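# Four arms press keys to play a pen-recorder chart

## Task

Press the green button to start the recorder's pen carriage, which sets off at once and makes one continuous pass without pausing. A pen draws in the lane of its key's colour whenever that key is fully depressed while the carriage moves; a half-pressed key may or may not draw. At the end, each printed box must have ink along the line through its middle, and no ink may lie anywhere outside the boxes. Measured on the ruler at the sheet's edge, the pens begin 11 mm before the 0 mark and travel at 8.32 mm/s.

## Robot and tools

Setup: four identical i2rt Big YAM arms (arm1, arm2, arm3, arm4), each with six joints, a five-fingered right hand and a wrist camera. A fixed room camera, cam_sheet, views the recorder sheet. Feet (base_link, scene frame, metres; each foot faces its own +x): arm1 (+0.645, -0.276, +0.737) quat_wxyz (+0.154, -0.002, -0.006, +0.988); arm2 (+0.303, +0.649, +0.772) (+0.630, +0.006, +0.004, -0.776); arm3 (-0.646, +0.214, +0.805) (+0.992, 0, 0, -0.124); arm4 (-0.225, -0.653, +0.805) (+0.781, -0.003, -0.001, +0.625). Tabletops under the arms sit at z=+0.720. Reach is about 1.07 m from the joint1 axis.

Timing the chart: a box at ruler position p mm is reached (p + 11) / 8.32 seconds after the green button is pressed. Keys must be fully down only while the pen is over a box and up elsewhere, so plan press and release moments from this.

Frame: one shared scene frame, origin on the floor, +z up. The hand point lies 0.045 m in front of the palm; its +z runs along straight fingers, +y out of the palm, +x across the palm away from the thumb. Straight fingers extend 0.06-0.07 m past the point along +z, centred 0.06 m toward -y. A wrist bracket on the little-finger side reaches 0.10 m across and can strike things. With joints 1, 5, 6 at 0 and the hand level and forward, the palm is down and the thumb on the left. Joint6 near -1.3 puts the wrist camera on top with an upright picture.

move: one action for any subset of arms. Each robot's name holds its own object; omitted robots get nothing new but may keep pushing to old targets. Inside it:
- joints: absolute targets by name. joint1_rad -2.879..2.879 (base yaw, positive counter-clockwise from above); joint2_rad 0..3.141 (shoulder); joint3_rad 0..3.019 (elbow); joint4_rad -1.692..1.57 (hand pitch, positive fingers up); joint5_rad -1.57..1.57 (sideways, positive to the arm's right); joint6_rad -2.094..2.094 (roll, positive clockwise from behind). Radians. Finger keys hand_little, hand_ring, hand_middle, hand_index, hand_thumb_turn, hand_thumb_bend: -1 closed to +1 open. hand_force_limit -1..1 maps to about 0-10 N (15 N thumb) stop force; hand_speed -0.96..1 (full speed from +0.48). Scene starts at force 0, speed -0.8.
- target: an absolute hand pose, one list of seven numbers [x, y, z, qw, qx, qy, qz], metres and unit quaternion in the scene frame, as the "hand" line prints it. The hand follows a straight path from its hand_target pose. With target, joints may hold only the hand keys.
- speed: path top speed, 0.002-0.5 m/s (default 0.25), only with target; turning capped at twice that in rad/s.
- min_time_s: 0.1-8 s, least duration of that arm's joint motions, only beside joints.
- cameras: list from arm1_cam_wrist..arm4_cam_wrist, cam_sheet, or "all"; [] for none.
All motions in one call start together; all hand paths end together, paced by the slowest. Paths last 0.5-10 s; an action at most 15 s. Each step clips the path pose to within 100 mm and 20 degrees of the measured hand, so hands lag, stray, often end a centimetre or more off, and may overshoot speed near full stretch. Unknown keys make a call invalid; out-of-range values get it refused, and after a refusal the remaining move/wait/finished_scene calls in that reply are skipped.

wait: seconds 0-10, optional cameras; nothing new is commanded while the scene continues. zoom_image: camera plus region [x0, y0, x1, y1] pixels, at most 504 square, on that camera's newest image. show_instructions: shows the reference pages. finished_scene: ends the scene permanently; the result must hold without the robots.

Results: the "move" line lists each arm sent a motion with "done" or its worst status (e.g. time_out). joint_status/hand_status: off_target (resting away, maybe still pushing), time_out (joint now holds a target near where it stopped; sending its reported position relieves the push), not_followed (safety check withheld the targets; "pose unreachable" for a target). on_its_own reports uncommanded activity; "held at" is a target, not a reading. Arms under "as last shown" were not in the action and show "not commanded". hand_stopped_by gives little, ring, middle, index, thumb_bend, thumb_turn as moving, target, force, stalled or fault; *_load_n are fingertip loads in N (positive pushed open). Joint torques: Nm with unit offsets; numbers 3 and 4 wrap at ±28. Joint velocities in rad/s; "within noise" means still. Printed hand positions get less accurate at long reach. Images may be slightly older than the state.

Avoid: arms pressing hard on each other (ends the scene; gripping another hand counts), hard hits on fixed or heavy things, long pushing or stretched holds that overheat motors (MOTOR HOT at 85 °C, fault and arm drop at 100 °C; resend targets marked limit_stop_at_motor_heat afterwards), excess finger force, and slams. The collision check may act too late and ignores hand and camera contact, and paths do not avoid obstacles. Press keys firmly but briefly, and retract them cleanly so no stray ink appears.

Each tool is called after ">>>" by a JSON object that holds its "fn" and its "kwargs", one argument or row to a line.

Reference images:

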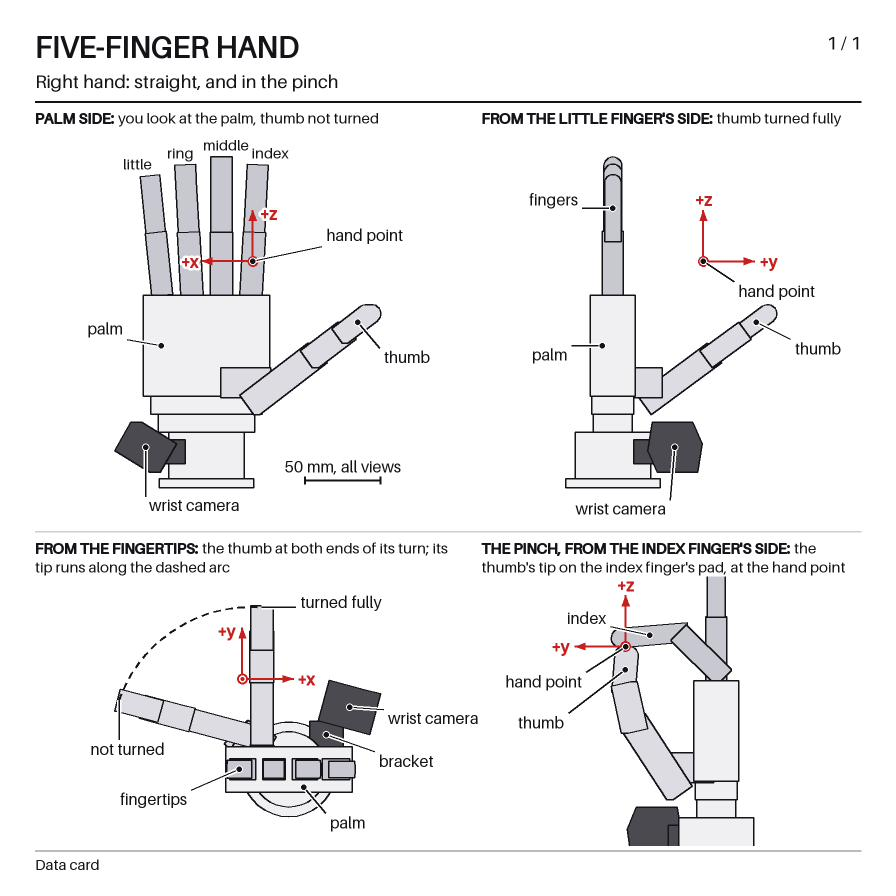

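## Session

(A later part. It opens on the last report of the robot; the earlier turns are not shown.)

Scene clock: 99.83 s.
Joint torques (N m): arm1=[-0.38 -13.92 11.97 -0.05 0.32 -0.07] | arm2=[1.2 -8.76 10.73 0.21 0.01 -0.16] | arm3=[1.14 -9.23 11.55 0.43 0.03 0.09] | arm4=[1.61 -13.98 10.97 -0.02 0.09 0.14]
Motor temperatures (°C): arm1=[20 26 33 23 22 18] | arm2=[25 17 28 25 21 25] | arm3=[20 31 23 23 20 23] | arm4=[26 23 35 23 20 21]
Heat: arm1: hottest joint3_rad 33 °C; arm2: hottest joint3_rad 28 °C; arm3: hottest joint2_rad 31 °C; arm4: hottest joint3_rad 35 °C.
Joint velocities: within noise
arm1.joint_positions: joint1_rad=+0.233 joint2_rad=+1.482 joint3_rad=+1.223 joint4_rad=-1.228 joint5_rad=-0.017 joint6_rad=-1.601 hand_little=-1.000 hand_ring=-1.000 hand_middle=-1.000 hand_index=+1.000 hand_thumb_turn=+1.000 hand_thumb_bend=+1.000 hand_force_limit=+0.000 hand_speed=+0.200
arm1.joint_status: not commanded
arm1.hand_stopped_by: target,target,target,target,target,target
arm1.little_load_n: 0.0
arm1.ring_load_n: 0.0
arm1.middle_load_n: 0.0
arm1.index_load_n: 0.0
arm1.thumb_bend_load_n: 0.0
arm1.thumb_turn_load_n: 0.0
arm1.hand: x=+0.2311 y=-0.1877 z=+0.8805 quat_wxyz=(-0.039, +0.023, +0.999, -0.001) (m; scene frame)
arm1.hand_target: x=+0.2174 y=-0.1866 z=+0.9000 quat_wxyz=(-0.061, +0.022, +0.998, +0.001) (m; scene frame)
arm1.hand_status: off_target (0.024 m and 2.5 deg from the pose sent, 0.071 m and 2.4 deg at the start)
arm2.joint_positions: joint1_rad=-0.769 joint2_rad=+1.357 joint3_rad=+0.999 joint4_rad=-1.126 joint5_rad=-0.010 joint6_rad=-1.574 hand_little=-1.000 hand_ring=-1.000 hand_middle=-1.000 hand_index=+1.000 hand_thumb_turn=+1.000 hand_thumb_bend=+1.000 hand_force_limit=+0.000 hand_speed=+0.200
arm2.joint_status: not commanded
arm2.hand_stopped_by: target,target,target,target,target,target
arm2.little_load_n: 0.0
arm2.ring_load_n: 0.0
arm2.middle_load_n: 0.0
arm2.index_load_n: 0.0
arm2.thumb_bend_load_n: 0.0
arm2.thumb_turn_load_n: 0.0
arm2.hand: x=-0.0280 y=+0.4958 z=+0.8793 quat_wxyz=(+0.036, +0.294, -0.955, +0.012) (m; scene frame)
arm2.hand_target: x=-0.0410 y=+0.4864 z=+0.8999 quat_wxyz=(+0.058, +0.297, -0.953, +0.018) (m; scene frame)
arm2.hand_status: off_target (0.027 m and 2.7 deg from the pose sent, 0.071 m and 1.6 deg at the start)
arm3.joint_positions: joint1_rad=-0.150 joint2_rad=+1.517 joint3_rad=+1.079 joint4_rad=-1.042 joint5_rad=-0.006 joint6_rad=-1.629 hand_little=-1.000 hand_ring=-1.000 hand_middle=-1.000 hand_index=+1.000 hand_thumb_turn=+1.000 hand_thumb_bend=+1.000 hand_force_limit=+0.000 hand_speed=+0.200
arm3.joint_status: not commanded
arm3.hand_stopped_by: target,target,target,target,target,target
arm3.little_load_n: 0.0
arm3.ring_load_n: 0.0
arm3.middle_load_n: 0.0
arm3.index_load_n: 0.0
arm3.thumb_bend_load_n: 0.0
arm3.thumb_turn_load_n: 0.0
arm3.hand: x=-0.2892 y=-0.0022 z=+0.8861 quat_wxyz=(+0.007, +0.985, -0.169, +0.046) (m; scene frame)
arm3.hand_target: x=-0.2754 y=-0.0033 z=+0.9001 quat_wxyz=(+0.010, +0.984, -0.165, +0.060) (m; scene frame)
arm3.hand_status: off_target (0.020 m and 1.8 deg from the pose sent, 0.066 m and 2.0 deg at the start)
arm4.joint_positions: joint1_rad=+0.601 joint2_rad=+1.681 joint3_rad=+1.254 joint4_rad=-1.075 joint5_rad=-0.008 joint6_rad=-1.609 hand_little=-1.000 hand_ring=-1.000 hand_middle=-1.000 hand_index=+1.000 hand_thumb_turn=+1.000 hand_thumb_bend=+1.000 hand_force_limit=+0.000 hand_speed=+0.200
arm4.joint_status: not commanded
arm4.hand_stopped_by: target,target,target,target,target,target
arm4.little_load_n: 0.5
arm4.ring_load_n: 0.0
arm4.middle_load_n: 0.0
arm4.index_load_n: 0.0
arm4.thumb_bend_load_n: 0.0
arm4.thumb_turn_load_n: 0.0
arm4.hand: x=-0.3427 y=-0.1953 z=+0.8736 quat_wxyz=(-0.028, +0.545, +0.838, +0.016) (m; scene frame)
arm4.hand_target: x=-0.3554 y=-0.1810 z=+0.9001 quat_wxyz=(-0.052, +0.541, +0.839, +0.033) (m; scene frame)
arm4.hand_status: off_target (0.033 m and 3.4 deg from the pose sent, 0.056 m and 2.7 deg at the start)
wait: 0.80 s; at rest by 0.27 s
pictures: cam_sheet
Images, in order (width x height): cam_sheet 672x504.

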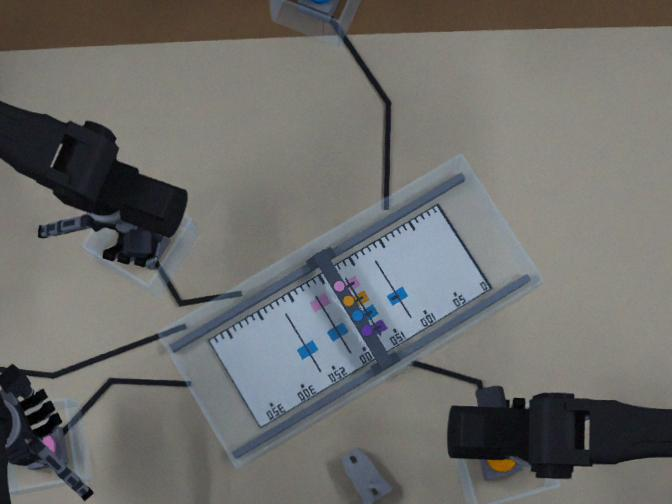

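>>> {"fn": "wait", "kwargs": {
  "seconds": 2.15
}}

>>> {"fn": "move", "kwargs": {
  "arm2": {"target":[-0.0417,0.4859,0.785,0.0583,0.2968,-0.9530,0.0182],"speed":0.25},
  "arm4": {"target":[-0.3557,-0.180,0.785,-0.0513,0.5414,0.8385,0.0331],"speed":0.25}
}}

>>> {"fn": "move", "kwargs": {
  "arm2": {"target":[-0.0417,0.4859,0.90,0.0583,0.2968,-0.9530,0.0182],"speed":0.25},
  "arm4": {"target":[-0.3557,-0.180,0.90,-0.0513,0.5414,0.8385,0.0331],"speed":0.25}
}}

>>> {"fn": "wait", "kwargs": {
  "seconds": 0.5,
  "cameras": ["cam_sheet"]
}}

>>> {"fn": "zoom_image", "kwargs": {
  "camera": "cam_sheet",
  "region": [280, 270, 400, 390]
}}

Scene clock: 102.40 s.
Joint torques (N m): arm1=[-0.44 -13.98 11.96 -0.05 0.32 -0.07] | arm2=[1.32 -8.7 10.73 0.23 0.02 -0.15] | arm3=[1.26 -9.35 11.47 0.4 0 0.06] | arm4=[1.26 -13.63 10.96 -0.01 0.09 0.16]
Motor temperatures (°C): arm1=[20 26 33 23 22 18] | arm2=[25 18 28 25 21 25] | arm3=[20 31 23 23 20 23] | arm4=[26 24 35 23 20 21]
Heat: arm1: hottest joint3_rad 33 °C; arm2: hottest joint3_rad 28 °C; arm3: hottest joint2_rad 31 °C; arm4: hottest joint3_rad 35 °C.
Joint velocities: within noise
arm1.joint_positions: joint1_rad=+0.233 joint2_rad=+1.482 joint3_rad=+1.223 joint4_rad=-1.228 joint5_rad=-0.017 joint6_rad=-1.601 hand_little=-1.000 hand_ring=-1.000 hand_middle=-1.000 hand_index=+1.000 hand_thumb_turn=+1.000 hand_thumb_bend=+1.000 hand_force_limit=+0.000 hand_speed=+0.200
arm1.joint_status: not commanded
arm1.hand_stopped_by: target,target,target,target,target,target
arm1.little_load_n: 0.0
arm1.ring_load_n: 0.0
arm1.middle_load_n: 0.0
arm1.index_load_n: 0.0
arm1.thumb_bend_load_n: 0.0
arm1.thumb_turn_load_n: 0.0
arm1.hand: x=+0.2311 y=-0.1877 z=+0.8805 quat_wxyz=(-0.039, +0.023, +0.999, -0.001) (m; scene frame)
arm1.hand_target: x=+0.2174 y=-0.1866 z=+0.9000 quat_wxyz=(-0.061, +0.022, +0.998, +0.001) (m; scene frame)
arm1.hand_status: off_target (0.024 m and 2.5 deg from the pose sent, 0.071 m and 2.4 deg at the start)
arm2.joint_positions: joint1_rad=-0.769 joint2_rad=+1.357 joint3_rad=+0.999 joint4_rad=-1.126 joint5_rad=-0.010 joint6_rad=-1.574 hand_little=-1.000 hand_ring=-1.000 hand_middle=-1.000 hand_index=+1.000 hand_thumb_turn=+1.000 hand_thumb_bend=+1.000 hand_force_limit=+0.000 hand_speed=+0.200
arm2.joint_status: not commanded
arm2.hand_stopped_by: target,target,target,target,target,target
arm2.little_load_n: 0.5
arm2.ring_load_n: 0.0
arm2.middle_load_n: 0.0
arm2.index_load_n: 0.0
arm2.thumb_bend_load_n: 0.0
arm2.thumb_turn_load_n: 0.0
arm2.hand: x=-0.0280 y=+0.4958 z=+0.8793 quat_wxyz=(+0.036, +0.294, -0.955, +0.012) (m; scene frame)
arm2.hand_target: x=-0.0410 y=+0.4864 z=+0.8999 quat_wxyz=(+0.058, +0.297, -0.953, +0.018) (m; scene frame)
arm2.hand_status: off_target (0.027 m and 2.7 deg from the pose sent, 0.071 m and 1.6 deg at the start)
arm3.joint_positions: joint1_rad=-0.150 joint2_rad=+1.517 joint3_rad=+1.079 joint4_rad=-1.042 joint5_rad=-0.006 joint6_rad=-1.629 hand_little=-1.000 hand_ring=-1.000 hand_middle=-1.000 hand_index=+1.000 hand_thumb_turn=+1.000 hand_thumb_bend=+1.000 hand_force_limit=+0.000 hand_speed=+0.200
arm3.joint_status: not commanded
arm3.hand_stopped_by: target,target,target,target,target,target
arm3.little_load_n: 0.0
arm3.ring_load_n: 0.0
arm3.middle_load_n: 0.0
arm3.index_load_n: 0.0
arm3.thumb_bend_load_n: 0.5
arm3.thumb_turn_load_n: 0.0
arm3.hand: x=-0.2892 y=-0.0022 z=+0.8861 quat_wxyz=(+0.007, +0.985, -0.169, +0.046) (m; scene frame)
arm3.hand_target: x=-0.2754 y=-0.0033 z=+0.9001 quat_wxyz=(+0.010, +0.984, -0.165, +0.060) (m; scene frame)
arm3.hand_status: off_target (0.020 m and 1.8 deg from the pose sent, 0.066 m and 2.0 deg at the start)
arm4.joint_positions: joint1_rad=+0.601 joint2_rad=+1.681 joint3_rad=+1.254 joint4_rad=-1.075 joint5_rad=-0.008 joint6_rad=-1.609 hand_little=-1.000 hand_ring=-1.000 hand_middle=-1.000 hand_index=+1.000 hand_thumb_turn=+1.000 hand_thumb_bend=+1.000 hand_force_limit=+0.000 hand_speed=+0.200
arm4.joint_status: not commanded
arm4.hand_stopped_by: target,target,target,target,target,target
arm4.little_load_n: 0.0
arm4.ring_load_n: 0.0
arm4.middle_load_n: 0.0
arm4.index_load_n: 0.0
arm4.thumb_bend_load_n: 0.0
arm4.thumb_turn_load_n: 0.0
arm4.hand: x=-0.3427 y=-0.1953 z=+0.8736 quat_wxyz=(-0.028, +0.545, +0.838, +0.016) (m; scene frame)
arm4.hand_target: x=-0.3554 y=-0.1810 z=+0.9001 quat_wxyz=(-0.052, +0.541, +0.839, +0.033) (m; scene frame)
arm4.hand_status: off_target (0.033 m and 3.4 deg from the pose sent, 0.056 m and 2.7 deg at the start)
wait: 2.17 s; at rest from the start
pictures: none

Scene clock: 103.60 s.
Joint torques (N m): arm1=[-0.38 -13.92 11.96 -0.05 0.32 -0.07] | arm2=[1.49 -0.85 3.9 4.41 0.02 -0.13] | arm3=[1.14 -9.11 11.47 0.42 0.02 0.08] | arm4=[1.32 -5.13 3.9 3.55 0.12 0.14]
Motor temperatures (°C): arm1=[20 26 34 23 22 18] | arm2=[25 17 28 25 21 25] | arm3=[20 31 23 23 20 23] | arm4=[26 24 35 23 20 21]
Heat: arm1: hottest joint3_rad 34 °C; arm2: hottest joint3_rad 28 °C; arm3: hottest joint2_rad 31 °C; arm4: hottest joint3_rad 35 °C.
move: arm2 off_target; arm4 off_target
Joint velocities: within noise
arm1, arm3: as last shown
arm2.joint_positions: joint1_rad=-0.769 joint2_rad=+1.404 joint3_rad=+0.901 joint4_rad=-0.907 joint5_rad=-0.010 joint6_rad=-1.574 hand_little=-1.000 hand_ring=-1.000 hand_middle=-1.000 hand_index=+1.000 hand_thumb_turn=+1.000 hand_thumb_bend=+1.000 hand_force_limit=+0.000 hand_speed=+0.200
arm2.joint_status: not commanded
arm2.hand_stopped_by: target,target,target,target,target,target
arm2.little_load_n: 0.5
arm2.ring_load_n: 0.0
arm2.middle_load_n: 0.0
arm2.index_load_n: 0.0
arm2.thumb_bend_load_n: 0.0
arm2.thumb_turn_load_n: 0.0
arm2.hand: x=-0.0403 y=+0.4880 z=+0.8294 quat_wxyz=(+0.072, +0.294, -0.953, +0.023) (m; scene frame)
arm2.hand_target: x=-0.0374 y=+0.4884 z=+0.7893 quat_wxyz=(+0.057, +0.297, -0.953, +0.018) (m; scene frame)
arm2.hand_status: off_target (0.044 m and 1.6 deg from the pose sent, 0.096 m and 2.7 deg at the start)
arm3.little_load_n: 0.5
arm3.thumb_bend_load_n: -0.5
arm4.joint_positions: joint1_rad=+0.601 joint2_rad=+1.695 joint3_rad=+1.185 joint4_rad=-0.885 joint5_rad=-0.008 joint6_rad=-1.609 hand_little=-1.000 hand_ring=-1.000 hand_middle=-1.000 hand_index=+1.000 hand_thumb_turn=+1.000 hand_thumb_bend=+1.000 hand_force_limit=+0.000 hand_speed=+0.200
arm4.joint_status: not commanded
arm4.hand_stopped_by: target,target,target,target,target,target
arm4.little_load_n: 0.0
arm4.ring_load_n: 0.0
arm4.middle_load_n: 0.0
arm4.index_load_n: 0.0
arm4.thumb_bend_load_n: 0.0
arm4.thumb_turn_load_n: 0.0
arm4.hand: x=-0.3499 y=-0.1770 z=+0.8443 quat_wxyz=(-0.071, +0.543, +0.835, +0.047) (m; scene frame)
arm4.hand_target: x=-0.3535 y=-0.1857 z=+0.7898 quat_wxyz=(-0.051, +0.541, +0.839, +0.033) (m; scene frame)
arm4.hand_status: off_target (0.060 m and 2.8 deg from the pose sent, 0.091 m and 3.4 deg at the start)
pictures: none

Scene clock: 104.93 s.
Joint torques (N m): arm1=[-0.38 -13.92 11.97 -0.06 0.32 -0.07] | arm2=[1.32 -8.82 10.71 0.23 0.03 -0.16] | arm3=[1.38 -9.58 11.49 0.38 0.04 0.05] | arm4=[1.67 -13.63 10.93 -0.12 0.1 0.13]
Motor temperatures (°C): arm1=[20 26 34 23 22 18] | arm2=[24 17 28 25 21 25] | arm3=[20 31 23 23 20 23] | arm4=[26 24 35 23 20 21]
Heat: arm1: hottest joint3_rad 34 °C; arm2: hottest joint3_rad 28 °C; arm3: hottest joint2_rad 31 °C; arm4: hottest joint3_rad 35 °C.
move: arm2 off_target; arm4 off_target
Joint velocities: within noise
arm1, arm3: as last shown
arm2.joint_positions: joint1_rad=-0.769 joint2_rad=+1.357 joint3_rad=+0.999 joint4_rad=-1.126 joint5_rad=-0.010 joint6_rad=-1.574 hand_little=-1.000 hand_ring=-1.000 hand_middle=-1.000 hand_index=+1.000 hand_thumb_turn=+1.000 hand_thumb_bend=+1.000 hand_force_limit=+0.000 hand_speed=+0.200
arm2.joint_status: not commanded
arm2.hand_stopped_by: target,target,target,target,target,target
arm2.little_load_n: 0.5
arm2.ring_load_n: 0.0
arm2.middle_load_n: 0.5
arm2.index_load_n: 0.0
arm2.thumb_bend_load_n: 0.0
arm2.thumb_turn_load_n: 0.0
arm2.hand: x=-0.0280 y=+0.4958 z=+0.8793 quat_wxyz=(+0.036, +0.294, -0.955, +0.012) (m; scene frame)
arm2.hand_target: x=-0.0410 y=+0.4864 z=+0.8999 quat_wxyz=(+0.058, +0.297, -0.953, +0.018) (m; scene frame)
arm2.hand_status: off_target (0.027 m and 2.7 deg from the pose sent, 0.071 m and 1.7 deg at the start)
arm3.little_load_n: 0.0
arm3.thumb_bend_load_n: 0.0
arm4.joint_positions: joint1_rad=+0.601 joint2_rad=+1.681 joint3_rad=+1.254 joint4_rad=-1.075 joint5_rad=-0.008 joint6_rad=-1.609 hand_little=-1.000 hand_ring=-1.000 hand_middle=-1.000 hand_index=+1.000 hand_thumb_turn=+1.000 hand_thumb_bend=+1.000 hand_force_limit=+0.000 hand_speed=+0.200
arm4.joint_status: not commanded
arm4.hand_stopped_by: target,target,target,target,target,target
arm4.little_load_n: 0.0
arm4.ring_load_n: 0.0
arm4.middle_load_n: 0.0
arm4.index_load_n: 0.0
arm4.thumb_bend_load_n: 0.0
arm4.thumb_turn_load_n: 0.0
arm4.hand: x=-0.3427 y=-0.1953 z=+0.8736 quat_wxyz=(-0.028, +0.545, +0.838, +0.016) (m; scene frame)
arm4.hand_target: x=-0.3553 y=-0.1811 z=+0.8999 quat_wxyz=(-0.051, +0.541, +0.839, +0.033) (m; scene frame)
arm4.hand_status: off_target (0.033 m and 3.4 deg from the pose sent, 0.056 m and 2.8 deg at the start)
pictures: none

Scene clock: 105.43 s.
Joint torques (N m): arm1=[-0.44 -13.92 11.96 -0.05 0.32 -0.07] | arm2=[1.2 -8.82 10.71 0.21 0.03 -0.15] | arm3=[0.91 -9.76 11.49 0.43 0.01 0.06] | arm4=[1.55 -13.86 10.92 -0.01 0.06 0.16]
Motor temperatures (°C): arm1=[20 26 34 23 22 18] | arm2=[24 17 28 25 21 25] | arm3=[20 31 23 23 20 23] | arm4=[26 24 35 23 20 21]
Heat: arm1: hottest joint3_rad 34 °C; arm2: hottest joint3_rad 28 °C; arm3: hottest joint2_rad 31 °C; arm4: hottest joint3_rad 35 °C.
Joint velocities: within noise
arm1.joint_positions: joint1_rad=+0.233 joint2_rad=+1.482 joint3_rad=+1.223 joint4_rad=-1.228 joint5_rad=-0.017 joint6_rad=-1.601 hand_little=-1.000 hand_ring=-1.000 hand_middle=-1.000 hand_index=+1.000 hand_thumb_turn=+1.000 hand_thumb_bend=+1.000 hand_force_limit=+0.000 hand_speed=+0.200
arm1.joint_status: not commanded
arm1.hand_stopped_by: target,target,target,target,target,target
arm1.little_load_n: 0.0
arm1.ring_load_n: 0.0
arm1.middle_load_n: 0.0
arm1.index_load_n: 0.0
arm1.thumb_bend_load_n: 0.0
arm1.thumb_turn_load_n: 0.0
arm1.hand: x=+0.2311 y=-0.1877 z=+0.8805 quat_wxyz=(-0.039, +0.023, +0.999, -0.001) (m; scene frame)
arm1.hand_target: x=+0.2174 y=-0.1866 z=+0.9000 quat_wxyz=(-0.061, +0.022, +0.998, +0.001) (m; scene frame)
arm1.hand_status: not commanded
arm2.joint_positions: joint1_rad=-0.769 joint2_rad=+1.357 joint3_rad=+0.999 joint4_rad=-1.126 joint5_rad=-0.010 joint6_rad=-1.574 hand_little=-1.000 hand_ring=-1.000 hand_middle=-1.000 hand_index=+1.000 hand_thumb_turn=+1.000 hand_thumb_bend=+1.000 hand_force_limit=+0.000 hand_speed=+0.200
arm2.joint_status: not commanded
arm2.hand_stopped_by: target,target,target,target,target,target
arm2.little_load_n: 0.0
arm2.ring_load_n: 0.0
arm2.middle_load_n: 0.0
arm2.index_load_n: 0.0
arm2.thumb_bend_load_n: 0.0
arm2.thumb_turn_load_n: 0.0
arm2.hand: x=-0.0280 y=+0.4958 z=+0.8793 quat_wxyz=(+0.036, +0.294, -0.955, +0.012) (m; scene frame)
arm2.hand_target: x=-0.0410 y=+0.4864 z=+0.8999 quat_wxyz=(+0.058, +0.297, -0.953, +0.018) (m; scene frame)
arm2.hand_status: off_target (0.027 m and 2.7 deg from the pose sent, 0.071 m and 1.7 deg at the start)
arm3.joint_positions: joint1_rad=-0.150 joint2_rad=+1.517 joint3_rad=+1.079 joint4_rad=-1.042 joint5_rad=-0.006 joint6_rad=-1.629 hand_little=-1.000 hand_ring=-1.000 hand_middle=-1.000 hand_index=+1.000 hand_thumb_turn=+1.000 hand_thumb_bend=+1.000 hand_force_limit=+0.000 hand_speed=+0.200
arm3.joint_status: not commanded
arm3.hand_stopped_by: target,target,target,target,target,target
arm3.little_load_n: 0.0
arm3.ring_load_n: 0.0
arm3.middle_load_n: 0.0
arm3.index_load_n: 0.0
arm3.thumb_bend_load_n: 0.0
arm3.thumb_turn_load_n: 0.0
arm3.hand: x=-0.2892 y=-0.0022 z=+0.8861 quat_wxyz=(+0.007, +0.985, -0.169, +0.046) (m; scene frame)
arm3.hand_target: x=-0.2754 y=-0.0033 z=+0.9001 quat_wxyz=(+0.010, +0.984, -0.165, +0.060) (m; scene frame)
arm3.hand_status: not commanded
arm4.joint_positions: joint1_rad=+0.601 joint2_rad=+1.681 joint3_rad=+1.254 joint4_rad=-1.075 joint5_rad=-0.008 joint6_rad=-1.609 hand_little=-1.000 hand_ring=-1.000 hand_middle=-1.000 hand_index=+1.000 hand_thumb_turn=+1.000 hand_thumb_bend=+1.000 hand_force_limit=+0.000 hand_speed=+0.200
arm4.joint_status: not commanded
arm4.hand_stopped_by: target,target,target,target,target,target
arm4.little_load_n: 0.0
arm4.ring_load_n: 0.0
arm4.middle_load_n: 0.0
arm4.index_load_n: 0.0
arm4.thumb_bend_load_n: 0.0
arm4.thumb_turn_load_n: 0.0
arm4.hand: x=-0.3427 y=-0.1953 z=+0.8736 quat_wxyz=(-0.028, +0.545, +0.838, +0.016) (m; scene frame)
arm4.hand_target: x=-0.3553 y=-0.1811 z=+0.8999 quat_wxyz=(-0.051, +0.541, +0.839, +0.033) (m; scene frame)
arm4.hand_status: off_target (0.033 m and 3.4 deg from the pose sent, 0.056 m and 2.8 deg at the start)
wait: 0.50 s; at rest by 0.27 s
pictures: cam_sheet
Images, in order (width x height): cam_sheet 672x504.

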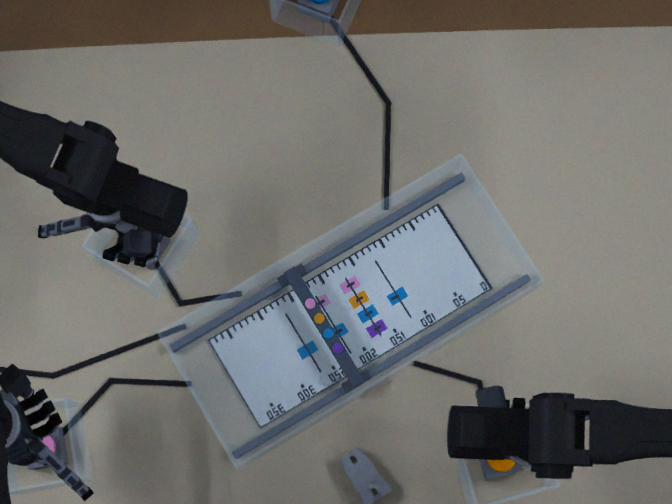

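Scaled by 4.200 from the camera's 672x504 image, which has a finer 960x720 frame.

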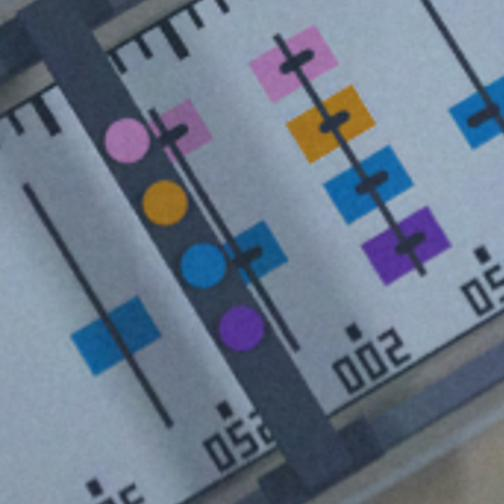

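>>> {"fn": "wait", "kwargs": {
  "seconds": 2.5
}}

>>> {"fn": "move", "kwargs": {
  "arm2": {"target":[-0.0417,0.4859,0.785,0.0583,0.2968,-0.9530,0.0182],"speed":0.25}
}}

>>> {"fn": "move", "kwargs": {
  "arm2": {"target":[-0.0417,0.4859,0.90,0.0583,0.2968,-0.9530,0.0182],"speed":0.25}
}}

>>> {"fn": "wait", "kwargs": {
  "seconds": 1.5,
  "cameras": ["cam_sheet"]
}}

>>> {"fn": "zoom_image", "kwargs": {
  "camera": "cam_sheet",
  "region": [270, 270, 420, 390]
}}

Scene clock: 108.27 s.
Joint torques (N m): arm1=[-0.38 -13.92 11.97 -0.06 0.32 -0.07] | arm2=[1.26 -8.82 10.71 0.21 0.02 -0.16] | arm3=[1.44 -9.7 11.52 0.4 0 0.05] | arm4=[1.73 -13.51 11.1 -0.08 0.09 0.13]
Motor temperatures (°C): arm1=[20 26 34 23 22 18] | arm2=[24 18 28 25 21 24] | arm3=[20 31 23 23 20 23] | arm4=[26 24 35 23 20 21]
Heat: arm1: hottest joint3_rad 34 °C; arm2: hottest joint3_rad 28 °C; arm3: hottest joint2_rad 31 °C; arm4: hottest joint3_rad 35 °C.
Joint velocities: within noise
arm1.joint_positions: joint1_rad=+0.233 joint2_rad=+1.482 joint3_rad=+1.223 joint4_rad=-1.228 joint5_rad=-0.017 joint6_rad=-1.601 hand_little=-1.000 hand_ring=-1.000 hand_middle=-1.000 hand_index=+1.000 hand_thumb_turn=+1.000 hand_thumb_bend=+1.000 hand_force_limit=+0.000 hand_speed=+0.200
arm1.joint_status: not commanded
arm1.hand_stopped_by: target,target,target,target,target,target
arm1.little_load_n: 0.0
arm1.ring_load_n: 0.0
arm1.middle_load_n: 0.0
arm1.index_load_n: 0.0
arm1.thumb_bend_load_n: 0.0
arm1.thumb_turn_load_n: 0.0
arm1.hand: x=+0.2311 y=-0.1877 z=+0.8805 quat_wxyz=(-0.039, +0.023, +0.999, -0.001) (m; scene frame)
arm1.hand_target: x=+0.2174 y=-0.1866 z=+0.9000 quat_wxyz=(-0.061, +0.022, +0.998, +0.001) (m; scene frame)
arm1.hand_status: not commanded
arm2.joint_positions: joint1_rad=-0.769 joint2_rad=+1.357 joint3_rad=+0.999 joint4_rad=-1.126 joint5_rad=-0.010 joint6_rad=-1.574 hand_little=-1.000 hand_ring=-1.000 hand_middle=-1.000 hand_index=+1.000 hand_thumb_turn=+1.000 hand_thumb_bend=+1.000 hand_force_limit=+0.000 hand_speed=+0.200
arm2.joint_status: not commanded
arm2.hand_stopped_by: target,target,target,target,target,target
arm2.little_load_n: 0.0
arm2.ring_load_n: 0.0
arm2.middle_load_n: 0.0
arm2.index_load_n: 0.0
arm2.thumb_bend_load_n: 0.0
arm2.thumb_turn_load_n: 0.0
arm2.hand: x=-0.0280 y=+0.4958 z=+0.8793 quat_wxyz=(+0.036, +0.294, -0.955, +0.012) (m; scene frame)
arm2.hand_target: x=-0.0410 y=+0.4864 z=+0.8999 quat_wxyz=(+0.058, +0.297, -0.953, +0.018) (m; scene frame)
arm2.hand_status: off_target (0.027 m and 2.7 deg from the pose sent, 0.071 m and 1.7 deg at the start)
arm3.joint_positions: joint1_rad=-0.150 joint2_rad=+1.517 joint3_rad=+1.079 joint4_rad=-1.042 joint5_rad=-0.006 joint6_rad=-1.629 hand_little=-1.000 hand_ring=-1.000 hand_middle=-1.000 hand_index=+1.000 hand_thumb_turn=+1.000 hand_thumb_bend=+1.000 hand_force_limit=+0.000 hand_speed=+0.200
arm3.joint_status: not commanded
arm3.hand_stopped_by: target,target,target,target,target,target
arm3.little_load_n: 0.5
arm3.ring_load_n: 0.0
arm3.middle_load_n: 0.0
arm3.index_load_n: 0.0
arm3.thumb_bend_load_n: 0.0
arm3.thumb_turn_load_n: 0.0
arm3.hand: x=-0.2892 y=-0.0022 z=+0.8861 quat_wxyz=(+0.007, +0.985, -0.169, +0.046) (m; scene frame)
arm3.hand_target: x=-0.2754 y=-0.0033 z=+0.9001 quat_wxyz=(+0.010, +0.984, -0.165, +0.060) (m; scene frame)
arm3.hand_status: not commanded
arm4.joint_positions: joint1_rad=+0.601 joint2_rad=+1.681 joint3_rad=+1.254 joint4_rad=-1.075 joint5_rad=-0.008 joint6_rad=-1.609 hand_little=-1.000 hand_ring=-1.000 hand_middle=-1.000 hand_index=+1.000 hand_thumb_turn=+1.000 hand_thumb_bend=+1.000 hand_force_limit=+0.000 hand_speed=+0.200
arm4.joint_status: not commanded
arm4.hand_stopped_by: target,target,target,target,target,target
arm4.little_load_n: 0.0
arm4.ring_load_n: 0.0
arm4.middle_load_n: 0.0
arm4.index_load_n: 0.0
arm4.thumb_bend_load_n: 0.0
arm4.thumb_turn_load_n: 0.0
arm4.hand: x=-0.3427 y=-0.1953 z=+0.8736 quat_wxyz=(-0.028, +0.545, +0.838, +0.016) (m; scene frame)
arm4.hand_target: x=-0.3553 y=-0.1811 z=+0.8999 quat_wxyz=(-0.051, +0.541, +0.839, +0.033) (m; scene frame)
arm4.hand_status: off_target (0.033 m and 3.4 deg from the pose sent, 0.056 m and 2.8 deg at the start)
wait: 2.50 s; at rest from the start
pictures: none

Scene clock: 109.47 s.
Joint torques (N m): arm1=[-0.44 -13.92 11.96 -0.05 0.32 -0.07] | arm2=[1.55 -0.91 3.9 4.42 0.01 -0.13] | arm3=[1.73 -9.29 11.55 0.35 0.02 0.1] | arm4=[1.61 -13.39 10.82 -0.1 0.1 0.14]
Motor temperatures (°C): arm1=[20 26 34 23 22 18] | arm2=[24 18 28 25 21 24] | arm3=[20 31 23 23 20 23] | arm4=[26 24 35 23 20 21]
Heat: arm1: hottest joint3_rad 34 °C; arm2: hottest joint3_rad 28 °C; arm3: hottest joint2_rad 31 °C; arm4: hottest joint3_rad 35 °C.
move: arm2 off_target
Joint velocities: within noise
arm1, arm3, arm4: as last shown
arm1.thumb_bend_load_n: -0.5
arm2.joint_positions: joint1_rad=-0.769 joint2_rad=+1.404 joint3_rad=+0.901 joint4_rad=-0.907 joint5_rad=-0.010 joint6_rad=-1.574 hand_little=-1.000 hand_ring=-1.000 hand_middle=-1.000 hand_index=+1.000 hand_thumb_turn=+1.000 hand_thumb_bend=+1.000 hand_force_limit=+0.000 hand_speed=+0.200
arm2.joint_status: not commanded
arm2.hand_stopped_by: target,target,target,target,target,target
arm2.little_load_n: 0.0
arm2.ring_load_n: 0.0
arm2.middle_load_n: 0.0
arm2.index_load_n: 0.0
arm2.thumb_bend_load_n: -0.5
arm2.thumb_turn_load_n: 0.0
arm2.hand: x=-0.0403 y=+0.4880 z=+0.8294 quat_wxyz=(+0.072, +0.294, -0.953, +0.023) (m; scene frame)
arm2.hand_target: x=-0.0374 y=+0.4883 z=+0.7893 quat_wxyz=(+0.057, +0.297, -0.953, +0.018) (m; scene frame)
arm2.hand_status: off_target (0.044 m and 1.6 deg from the pose sent, 0.096 m and 2.7 deg at the start)
arm3.little_load_n: 0.0
pictures: none

Scene clock: 110.80 s.
Joint torques (N m): arm1=[-0.38 -13.92 11.96 -0.05 0.32 -0.07] | arm2=[1.2 -8.82 10.73 0.24 0.02 -0.15] | arm3=[1.55 -9.35 11.52 0.28 0.03 0.02] | arm4=[1.49 -13.92 10.97 0.05 0.11 0.12]
Motor temperatures (°C): arm1=[20 26 34 23 22 18] | arm2=[24 18 28 25 21 24] | arm3=[20 31 23 23 20 23] | arm4=[26 24 35 23 20 21]
Heat: arm1: hottest joint3_rad 34 °C; arm2: hottest joint3_rad 28 °C; arm3: hottest joint2_rad 31 °C; arm4: hottest joint3_rad 35 °C.
move: arm2 off_target
Joint velocities: within noise
arm1, arm3, arm4: as last shown
arm1.thumb_bend_load_n: 0.0
arm2.joint_positions: joint1_rad=-0.769 joint2_rad=+1.357 joint3_rad=+0.999 joint4_rad=-1.126 joint5_rad=-0.010 joint6_rad=-1.574 hand_little=-1.000 hand_ring=-1.000 hand_middle=-1.000 hand_index=+1.000 hand_thumb_turn=+1.000 hand_thumb_bend=+1.000 hand_force_limit=+0.000 hand_speed=+0.200
arm2.joint_status: not commanded
arm2.hand_stopped_by: target,target,target,target,target,target
arm2.little_load_n: 0.0
arm2.ring_load_n: 0.0
arm2.middle_load_n: 0.0
arm2.index_load_n: 0.0
arm2.thumb_bend_load_n: 0.0
arm2.thumb_turn_load_n: 0.0
arm2.hand: x=-0.0280 y=+0.4958 z=+0.8793 quat_wxyz=(+0.036, +0.294, -0.955, +0.012) (m; scene frame)
arm2.hand_target: x=-0.0410 y=+0.4864 z=+0.8999 quat_wxyz=(+0.058, +0.297, -0.953, +0.018) (m; scene frame)
arm2.hand_status: off_target (0.027 m and 2.7 deg from the pose sent, 0.071 m and 1.6 deg at the start)
arm4.ring_load_n: 0.5
pictures: none

Scene clock: 112.30 s.
Joint torques (N m): arm1=[-0.44 -13.92 11.96 -0.05 0.32 -0.07] | arm2=[1.2 -8.76 10.73 0.21 0.02 -0.16] | arm3=[1.44 -9.82 11.62 0.36 0.02 0.07] | arm4=[1.14 -13.74 10.97 -0.01 0.1 0.15]
Motor temperatures (°C): arm1=[20 26 34 23 22 18] | arm2=[24 18 28 25 21 24] | arm3=[20 31 23 23 20 23] | arm4=[26 24 35 23 20 21]
Heat: arm1: hottest joint3_rad 34 °C; arm2: hottest joint3_rad 28 °C; arm3: hottest joint2_rad 31 °C; arm4: hottest joint3_rad 35 °C.
Joint velocities: within noise
arm1.joint_positions: joint1_rad=+0.233 joint2_rad=+1.482 joint3_rad=+1.223 joint4_rad=-1.228 joint5_rad=-0.017 joint6_rad=-1.601 hand_little=-1.000 hand_ring=-1.000 hand_middle=-1.000 hand_index=+1.000 hand_thumb_turn=+1.000 hand_thumb_bend=+1.000 hand_force_limit=+0.000 hand_speed=+0.200
arm1.joint_status: not commanded
arm1.hand_stopped_by: target,target,target,target,target,target
arm1.little_load_n: 0.0
arm1.ring_load_n: 0.0
arm1.middle_load_n: 0.0
arm1.index_load_n: 0.0
arm1.thumb_bend_load_n: 0.0
arm1.thumb_turn_load_n: 0.0
arm1.hand: x=+0.2311 y=-0.1877 z=+0.8805 quat_wxyz=(-0.039, +0.023, +0.999, -0.001) (m; scene frame)
arm1.hand_target: x=+0.2174 y=-0.1866 z=+0.9000 quat_wxyz=(-0.061, +0.022, +0.998, +0.001) (m; scene frame)
arm1.hand_status: not commanded
arm2.joint_positions: joint1_rad=-0.769 joint2_rad=+1.357 joint3_rad=+0.999 joint4_rad=-1.126 joint5_rad=-0.010 joint6_rad=-1.574 hand_little=-1.000 hand_ring=-1.000 hand_middle=-1.000 hand_index=+1.000 hand_thumb_turn=+1.000 hand_thumb_bend=+1.000 hand_force_limit=+0.000 hand_speed=+0.200
arm2.joint_status: not commanded
arm2.hand_stopped_by: target,target,target,target,target,target
arm2.little_load_n: 0.0
arm2.ring_load_n: 0.0
arm2.middle_load_n: 0.0
arm2.index_load_n: 0.0
arm2.thumb_bend_load_n: -0.5
arm2.thumb_turn_load_n: 0.0
arm2.hand: x=-0.0280 y=+0.4958 z=+0.8793 quat_wxyz=(+0.036, +0.294, -0.955, +0.012) (m; scene frame)
arm2.hand_target: x=-0.0411 y=+0.4864 z=+0.8999 quat_wxyz=(+0.058, +0.297, -0.953, +0.018) (m; scene frame)
arm2.hand_status: off_target (0.027 m and 2.7 deg from the pose sent, 0.071 m and 1.6 deg at the start)
arm3.joint_positions: joint1_rad=-0.150 joint2_rad=+1.517 joint3_rad=+1.079 joint4_rad=-1.042 joint5_rad=-0.006 joint6_rad=-1.629 hand_little=-1.000 hand_ring=-1.000 hand_middle=-1.000 hand_index=+1.000 hand_thumb_turn=+1.000 hand_thumb_bend=+1.000 hand_force_limit=+0.000 hand_speed=+0.200
arm3.joint_status: not commanded
arm3.hand_stopped_by: target,target,target,target,target,target
arm3.little_load_n: 0.0
arm3.ring_load_n: 0.0
arm3.middle_load_n: 0.0
arm3.index_load_n: 0.0
arm3.thumb_bend_load_n: 0.0
arm3.thumb_turn_load_n: 0.0
arm3.hand: x=-0.2892 y=-0.0022 z=+0.8861 quat_wxyz=(+0.007, +0.985, -0.169, +0.046) (m; scene frame)
arm3.hand_target: x=-0.2754 y=-0.0033 z=+0.9001 quat_wxyz=(+0.010, +0.984, -0.165, +0.060) (m; scene frame)
arm3.hand_status: not commanded
arm4.joint_positions: joint1_rad=+0.601 joint2_rad=+1.681 joint3_rad=+1.254 joint4_rad=-1.075 joint5_rad=-0.008 joint6_rad=-1.609 hand_little=-1.000 hand_ring=-1.000 hand_middle=-1.000 hand_index=+1.000 hand_thumb_turn=+1.000 hand_thumb_bend=+1.000 hand_force_limit=+0.000 hand_speed=+0.200
arm4.joint_status: not commanded
arm4.hand_stopped_by: target,target,target,target,target,target
arm4.little_load_n: 0.0
arm4.ring_load_n: 0.0
arm4.middle_load_n: 0.0
arm4.index_load_n: -0.5
arm4.thumb_bend_load_n: 0.0
arm4.thumb_turn_load_n: 0.0
arm4.hand: x=-0.3427 y=-0.1953 z=+0.8736 quat_wxyz=(-0.028, +0.545, +0.838, +0.016) (m; scene frame)
arm4.hand_target: x=-0.3553 y=-0.1811 z=+0.8999 quat_wxyz=(-0.051, +0.541, +0.839, +0.033) (m; scene frame)
arm4.hand_status: not commanded
wait: 1.50 s; at rest by 0.27 s
pictures: cam_sheet
Images, in order (width x height): cam_sheet 672x504.

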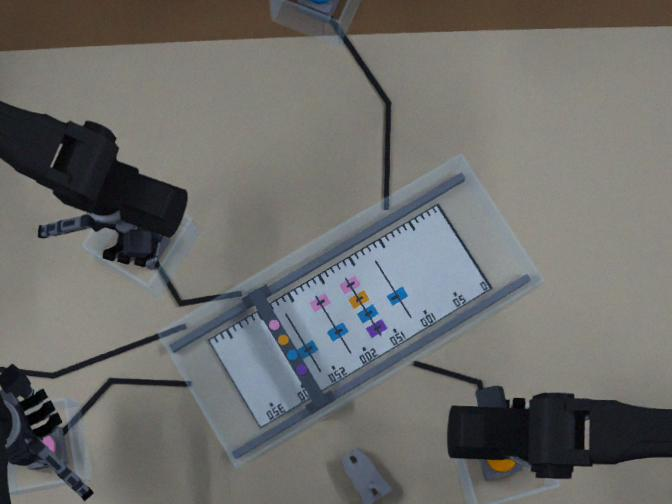

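Scaled by 3.360 from the camera's 672x504 image, which has a finer 960x720 frame.

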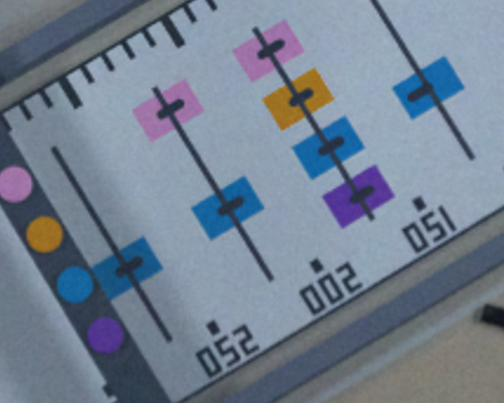

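>>> {"fn": "wait", "kwargs": {
  "seconds": 7,
  "cameras": ["cam_sheet"]
}}

>>> {"fn": "zoom_image", "kwargs": {
  "camera": "cam_sheet",
  "region": [370, 270, 420, 320]
}}

>>> {"fn": "zoom_image", "kwargs": {
  "camera": "cam_sheet",
  "region": [200, 250, 420, 440]
}}

Scene clock: 119.60 s.
Joint torques (N m): arm1=[-0.38 -13.92 11.97 -0.06 0.32 -0.07] | arm2=[1.26 -8.88 10.71 0.24 0.02 -0.16] | arm3=[1.32 -9.29 11.62 0.35 0 0.05] | arm4=[1.44 -13.63 11.1 -0.05 0.09 0.14]
Motor temperatures (°C): arm1=[20 26 35 23 22 18] | arm2=[24 18 29 24 21 24] | arm3=[20 31 24 23 20 22] | arm4=[26 25 36 23 20 21]
Heat: arm1: hottest joint3_rad 35 °C; arm2: hottest joint3_rad 29 °C; arm3: hottest joint2_rad 31 °C; arm4: hottest joint3_rad 36 °C.
Joint velocities: within noise
arm1.joint_positions: joint1_rad=+0.233 joint2_rad=+1.482 joint3_rad=+1.223 joint4_rad=-1.228 joint5_rad=-0.017 joint6_rad=-1.601 hand_little=-1.000 hand_ring=-1.000 hand_middle=-1.000 hand_index=+1.000 hand_thumb_turn=+1.000 hand_thumb_bend=+1.000 hand_force_limit=+0.000 hand_speed=+0.200
arm1.joint_status: not commanded
arm1.hand_stopped_by: target,target,target,target,target,target
arm1.little_load_n: 0.0
arm1.ring_load_n: 0.0
arm1.middle_load_n: 0.0
arm1.index_load_n: -0.5
arm1.thumb_bend_load_n: 0.0
arm1.thumb_turn_load_n: 0.0
arm1.hand: x=+0.2311 y=-0.1877 z=+0.8805 quat_wxyz=(-0.039, +0.023, +0.999, -0.001) (m; scene frame)
arm1.hand_target: x=+0.2174 y=-0.1866 z=+0.9000 quat_wxyz=(-0.061, +0.022, +0.998, +0.001) (m; scene frame)
arm1.hand_status: not commanded
arm2.joint_positions: joint1_rad=-0.769 joint2_rad=+1.357 joint3_rad=+0.999 joint4_rad=-1.126 joint5_rad=-0.010 joint6_rad=-1.574 hand_little=-1.000 hand_ring=-1.000 hand_middle=-1.000 hand_index=+1.000 hand_thumb_turn=+1.000 hand_thumb_bend=+1.000 hand_force_limit=+0.000 hand_speed=+0.200
arm2.joint_status: not commanded
arm2.hand_stopped_by: target,target,target,target,target,target
arm2.little_load_n: 0.0
arm2.ring_load_n: 0.0
arm2.middle_load_n: 0.0
arm2.index_load_n: 0.0
arm2.thumb_bend_load_n: 0.0
arm2.thumb_turn_load_n: 0.0
arm2.hand: x=-0.0280 y=+0.4958 z=+0.8793 quat_wxyz=(+0.036, +0.294, -0.955, +0.012) (m; scene frame)
arm2.hand_target: x=-0.0411 y=+0.4864 z=+0.8999 quat_wxyz=(+0.058, +0.297, -0.953, +0.018) (m; scene frame)
arm2.hand_status: off_target (0.027 m and 2.7 deg from the pose sent, 0.071 m and 1.6 deg at the start)
arm3.joint_positions: joint1_rad=-0.150 joint2_rad=+1.517 joint3_rad=+1.079 joint4_rad=-1.042 joint5_rad=-0.006 joint6_rad=-1.629 hand_little=-1.000 hand_ring=-1.000 hand_middle=-1.000 hand_index=+1.000 hand_thumb_turn=+1.000 hand_thumb_bend=+1.000 hand_force_limit=+0.000 hand_speed=+0.200
arm3.joint_status: not commanded
arm3.hand_stopped_by: target,target,target,target,target,target
arm3.little_load_n: 0.5
arm3.ring_load_n: 0.0
arm3.middle_load_n: 0.0
arm3.index_load_n: 0.0
arm3.thumb_bend_load_n: 0.0
arm3.thumb_turn_load_n: 0.0
arm3.hand: x=-0.2892 y=-0.0022 z=+0.8861 quat_wxyz=(+0.007, +0.985, -0.169, +0.046) (m; scene frame)
arm3.hand_target: x=-0.2754 y=-0.0033 z=+0.9001 quat_wxyz=(+0.010, +0.984, -0.165, +0.060) (m; scene frame)
arm3.hand_status: not commanded
arm4.joint_positions: joint1_rad=+0.601 joint2_rad=+1.681 joint3_rad=+1.254 joint4_rad=-1.075 joint5_rad=-0.008 joint6_rad=-1.609 hand_little=-1.000 hand_ring=-1.000 hand_middle=-1.000 hand_index=+1.000 hand_thumb_turn=+1.000 hand_thumb_bend=+1.000 hand_force_limit=+0.000 hand_speed=+0.200
arm4.joint_status: not commanded
arm4.hand_stopped_by: target,target,target,target,target,target
arm4.little_load_n: 0.0
arm4.ring_load_n: 0.0
arm4.middle_load_n: 0.0
arm4.index_load_n: 0.0
arm4.thumb_bend_load_n: 0.0
arm4.thumb_turn_load_n: 0.0
arm4.hand: x=-0.3427 y=-0.1953 z=+0.8736 quat_wxyz=(-0.028, +0.545, +0.838, +0.016) (m; scene frame)
arm4.hand_target: x=-0.3553 y=-0.1811 z=+0.8999 quat_wxyz=(-0.051, +0.541, +0.839, +0.033) (m; scene frame)
arm4.hand_status: not commanded
wait: 7.00 s; at rest from the start
pictures: cam_sheet
Images, in order (width x height): cam_sheet 672x504.

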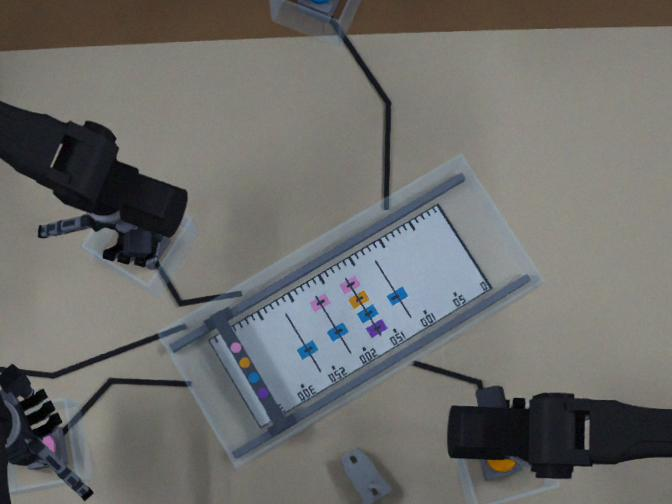

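Scaled by 10.080 from the camera's 672x504 image, which has a finer 960x720 frame.

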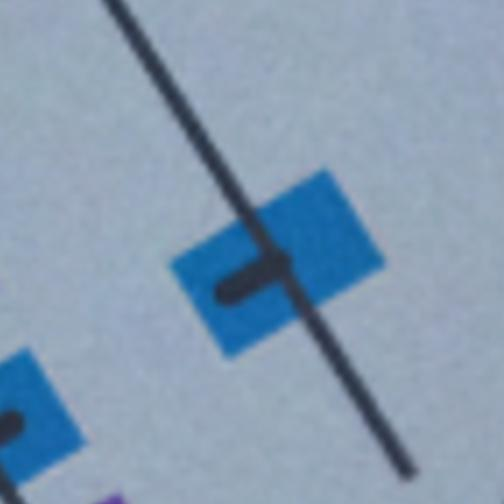

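Scaled by 2.291 from the camera's 672x504 image, which has a finer 960x720 frame.

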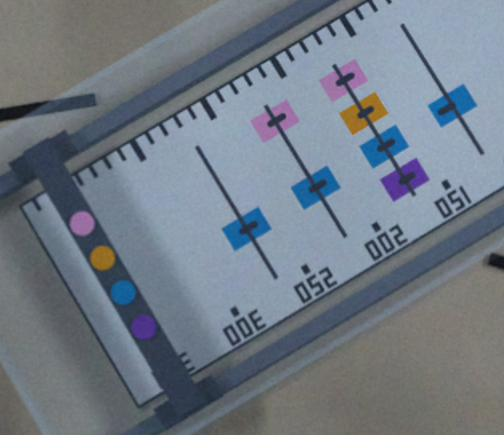

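>>> {"fn": "wait", "kwargs": {
  "seconds": 5,
  "cameras": ["cam_sheet"]
}}

>>> {"fn": "zoom_image", "kwargs": {
  "camera": "cam_sheet",
  "region": [160, 200, 500, 470]
}}

Scene clock: 124.80 s.
Joint torques (N m): arm1=[-0.38 -13.98 11.96 -0.05 0.32 -0.07] | arm2=[1.26 -8.76 10.74 0.24 0.02 -0.15] | arm3=[1.61 -9.52 11.48 0.42 0.02 0.06] | arm4=[1.55 -13.33 11 0.01 0.11 0.13]
Motor temperatures (°C): arm1=[20 26 35 23 22 18] | arm2=[24 18 29 24 20 24] | arm3=[20 31 24 23 19 22] | arm4=[25 25 36 23 20 21]
Heat: arm1: hottest joint3_rad 35 °C; arm2: hottest joint3_rad 29 °C; arm3: hottest joint2_rad 31 °C; arm4: hottest joint3_rad 36 °C.
Joint velocities: within noise
arm1.joint_positions: joint1_rad=+0.233 joint2_rad=+1.482 joint3_rad=+1.223 joint4_rad=-1.228 joint5_rad=-0.017 joint6_rad=-1.601 hand_little=-1.000 hand_ring=-1.000 hand_middle=-1.000 hand_index=+1.000 hand_thumb_turn=+1.000 hand_thumb_bend=+1.000 hand_force_limit=+0.000 hand_speed=+0.200
arm1.joint_status: not commanded
arm1.hand_stopped_by: target,target,target,target,target,target
arm1.little_load_n: 0.0
arm1.ring_load_n: 0.0
arm1.middle_load_n: 0.0
arm1.index_load_n: 0.0
arm1.thumb_bend_load_n: 0.0
arm1.thumb_turn_load_n: 0.0
arm1.hand: x=+0.2311 y=-0.1877 z=+0.8805 quat_wxyz=(-0.039, +0.023, +0.999, -0.001) (m; scene frame)
arm1.hand_target: x=+0.2174 y=-0.1866 z=+0.9000 quat_wxyz=(-0.061, +0.022, +0.998, +0.001) (m; scene frame)
arm1.hand_status: not commanded
arm2.joint_positions: joint1_rad=-0.769 joint2_rad=+1.357 joint3_rad=+0.999 joint4_rad=-1.126 joint5_rad=-0.010 joint6_rad=-1.574 hand_little=-1.000 hand_ring=-1.000 hand_middle=-1.000 hand_index=+1.000 hand_thumb_turn=+1.000 hand_thumb_bend=+1.000 hand_force_limit=+0.000 hand_speed=+0.200
arm2.joint_status: not commanded
arm2.hand_stopped_by: target,target,target,target,target,target
arm2.little_load_n: 0.0
arm2.ring_load_n: 0.0
arm2.middle_load_n: 0.0
arm2.index_load_n: 0.0
arm2.thumb_bend_load_n: 0.0
arm2.thumb_turn_load_n: 0.0
arm2.hand: x=-0.0280 y=+0.4958 z=+0.8793 quat_wxyz=(+0.036, +0.294, -0.955, +0.012) (m; scene frame)
arm2.hand_target: x=-0.0411 y=+0.4864 z=+0.8999 quat_wxyz=(+0.058, +0.297, -0.953, +0.018) (m; scene frame)
arm2.hand_status: off_target (0.027 m and 2.7 deg from the pose sent, 0.071 m and 1.6 deg at the start)
arm3.joint_positions: joint1_rad=-0.150 joint2_rad=+1.517 joint3_rad=+1.079 joint4_rad=-1.042 joint5_rad=-0.006 joint6_rad=-1.629 hand_little=-1.000 hand_ring=-1.000 hand_middle=-1.000 hand_index=+1.000 hand_thumb_turn=+1.000 hand_thumb_bend=+1.000 hand_force_limit=+0.000 hand_speed=+0.200
arm3.joint_status: not commanded
arm3.hand_stopped_by: target,target,target,target,target,target
arm3.little_load_n: 0.0
arm3.ring_load_n: 0.0
arm3.middle_load_n: 0.0
arm3.index_load_n: 0.0
arm3.thumb_bend_load_n: 0.0
arm3.thumb_turn_load_n: 0.0
arm3.hand: x=-0.2892 y=-0.0022 z=+0.8861 quat_wxyz=(+0.007, +0.985, -0.169, +0.046) (m; scene frame)
arm3.hand_target: x=-0.2754 y=-0.0033 z=+0.9001 quat_wxyz=(+0.010, +0.984, -0.165, +0.060) (m; scene frame)
arm3.hand_status: not commanded
arm4.joint_positions: joint1_rad=+0.601 joint2_rad=+1.681 joint3_rad=+1.254 joint4_rad=-1.075 joint5_rad=-0.008 joint6_rad=-1.609 hand_little=-1.000 hand_ring=-1.000 hand_middle=-1.000 hand_index=+1.000 hand_thumb_turn=+1.000 hand_thumb_bend=+1.000 hand_force_limit=+0.000 hand_speed=+0.200
arm4.joint_status: not commanded
arm4.hand_stopped_by: target,target,target,target,target,target
arm4.little_load_n: 0.0
arm4.ring_load_n: 0.0
arm4.middle_load_n: 0.0
arm4.index_load_n: 0.0
arm4.thumb_bend_load_n: 0.0
arm4.thumb_turn_load_n: 0.0
arm4.hand: x=-0.3427 y=-0.1953 z=+0.8736 quat_wxyz=(-0.028, +0.545, +0.838, +0.016) (m; scene frame)
arm4.hand_target: x=-0.3553 y=-0.1811 z=+0.8999 quat_wxyz=(-0.051, +0.541, +0.839, +0.033) (m; scene frame)
arm4.hand_status: not commanded
wait: 5.00 s; at rest by 0.07 s
pictures: cam_sheet
Images, in order (width x height): cam_sheet 672x504.

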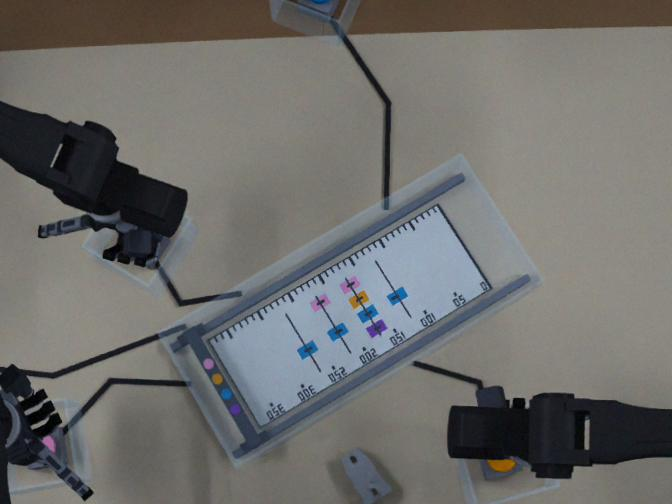

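Scaled by 1.482 from the camera's 672x504 image, which has a finer 960x720 frame.

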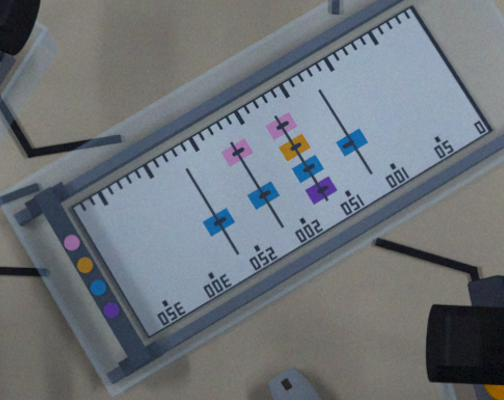

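>>> {"fn": "finished_scene", "kwargs": {

}}

The scene is finished: the task was done.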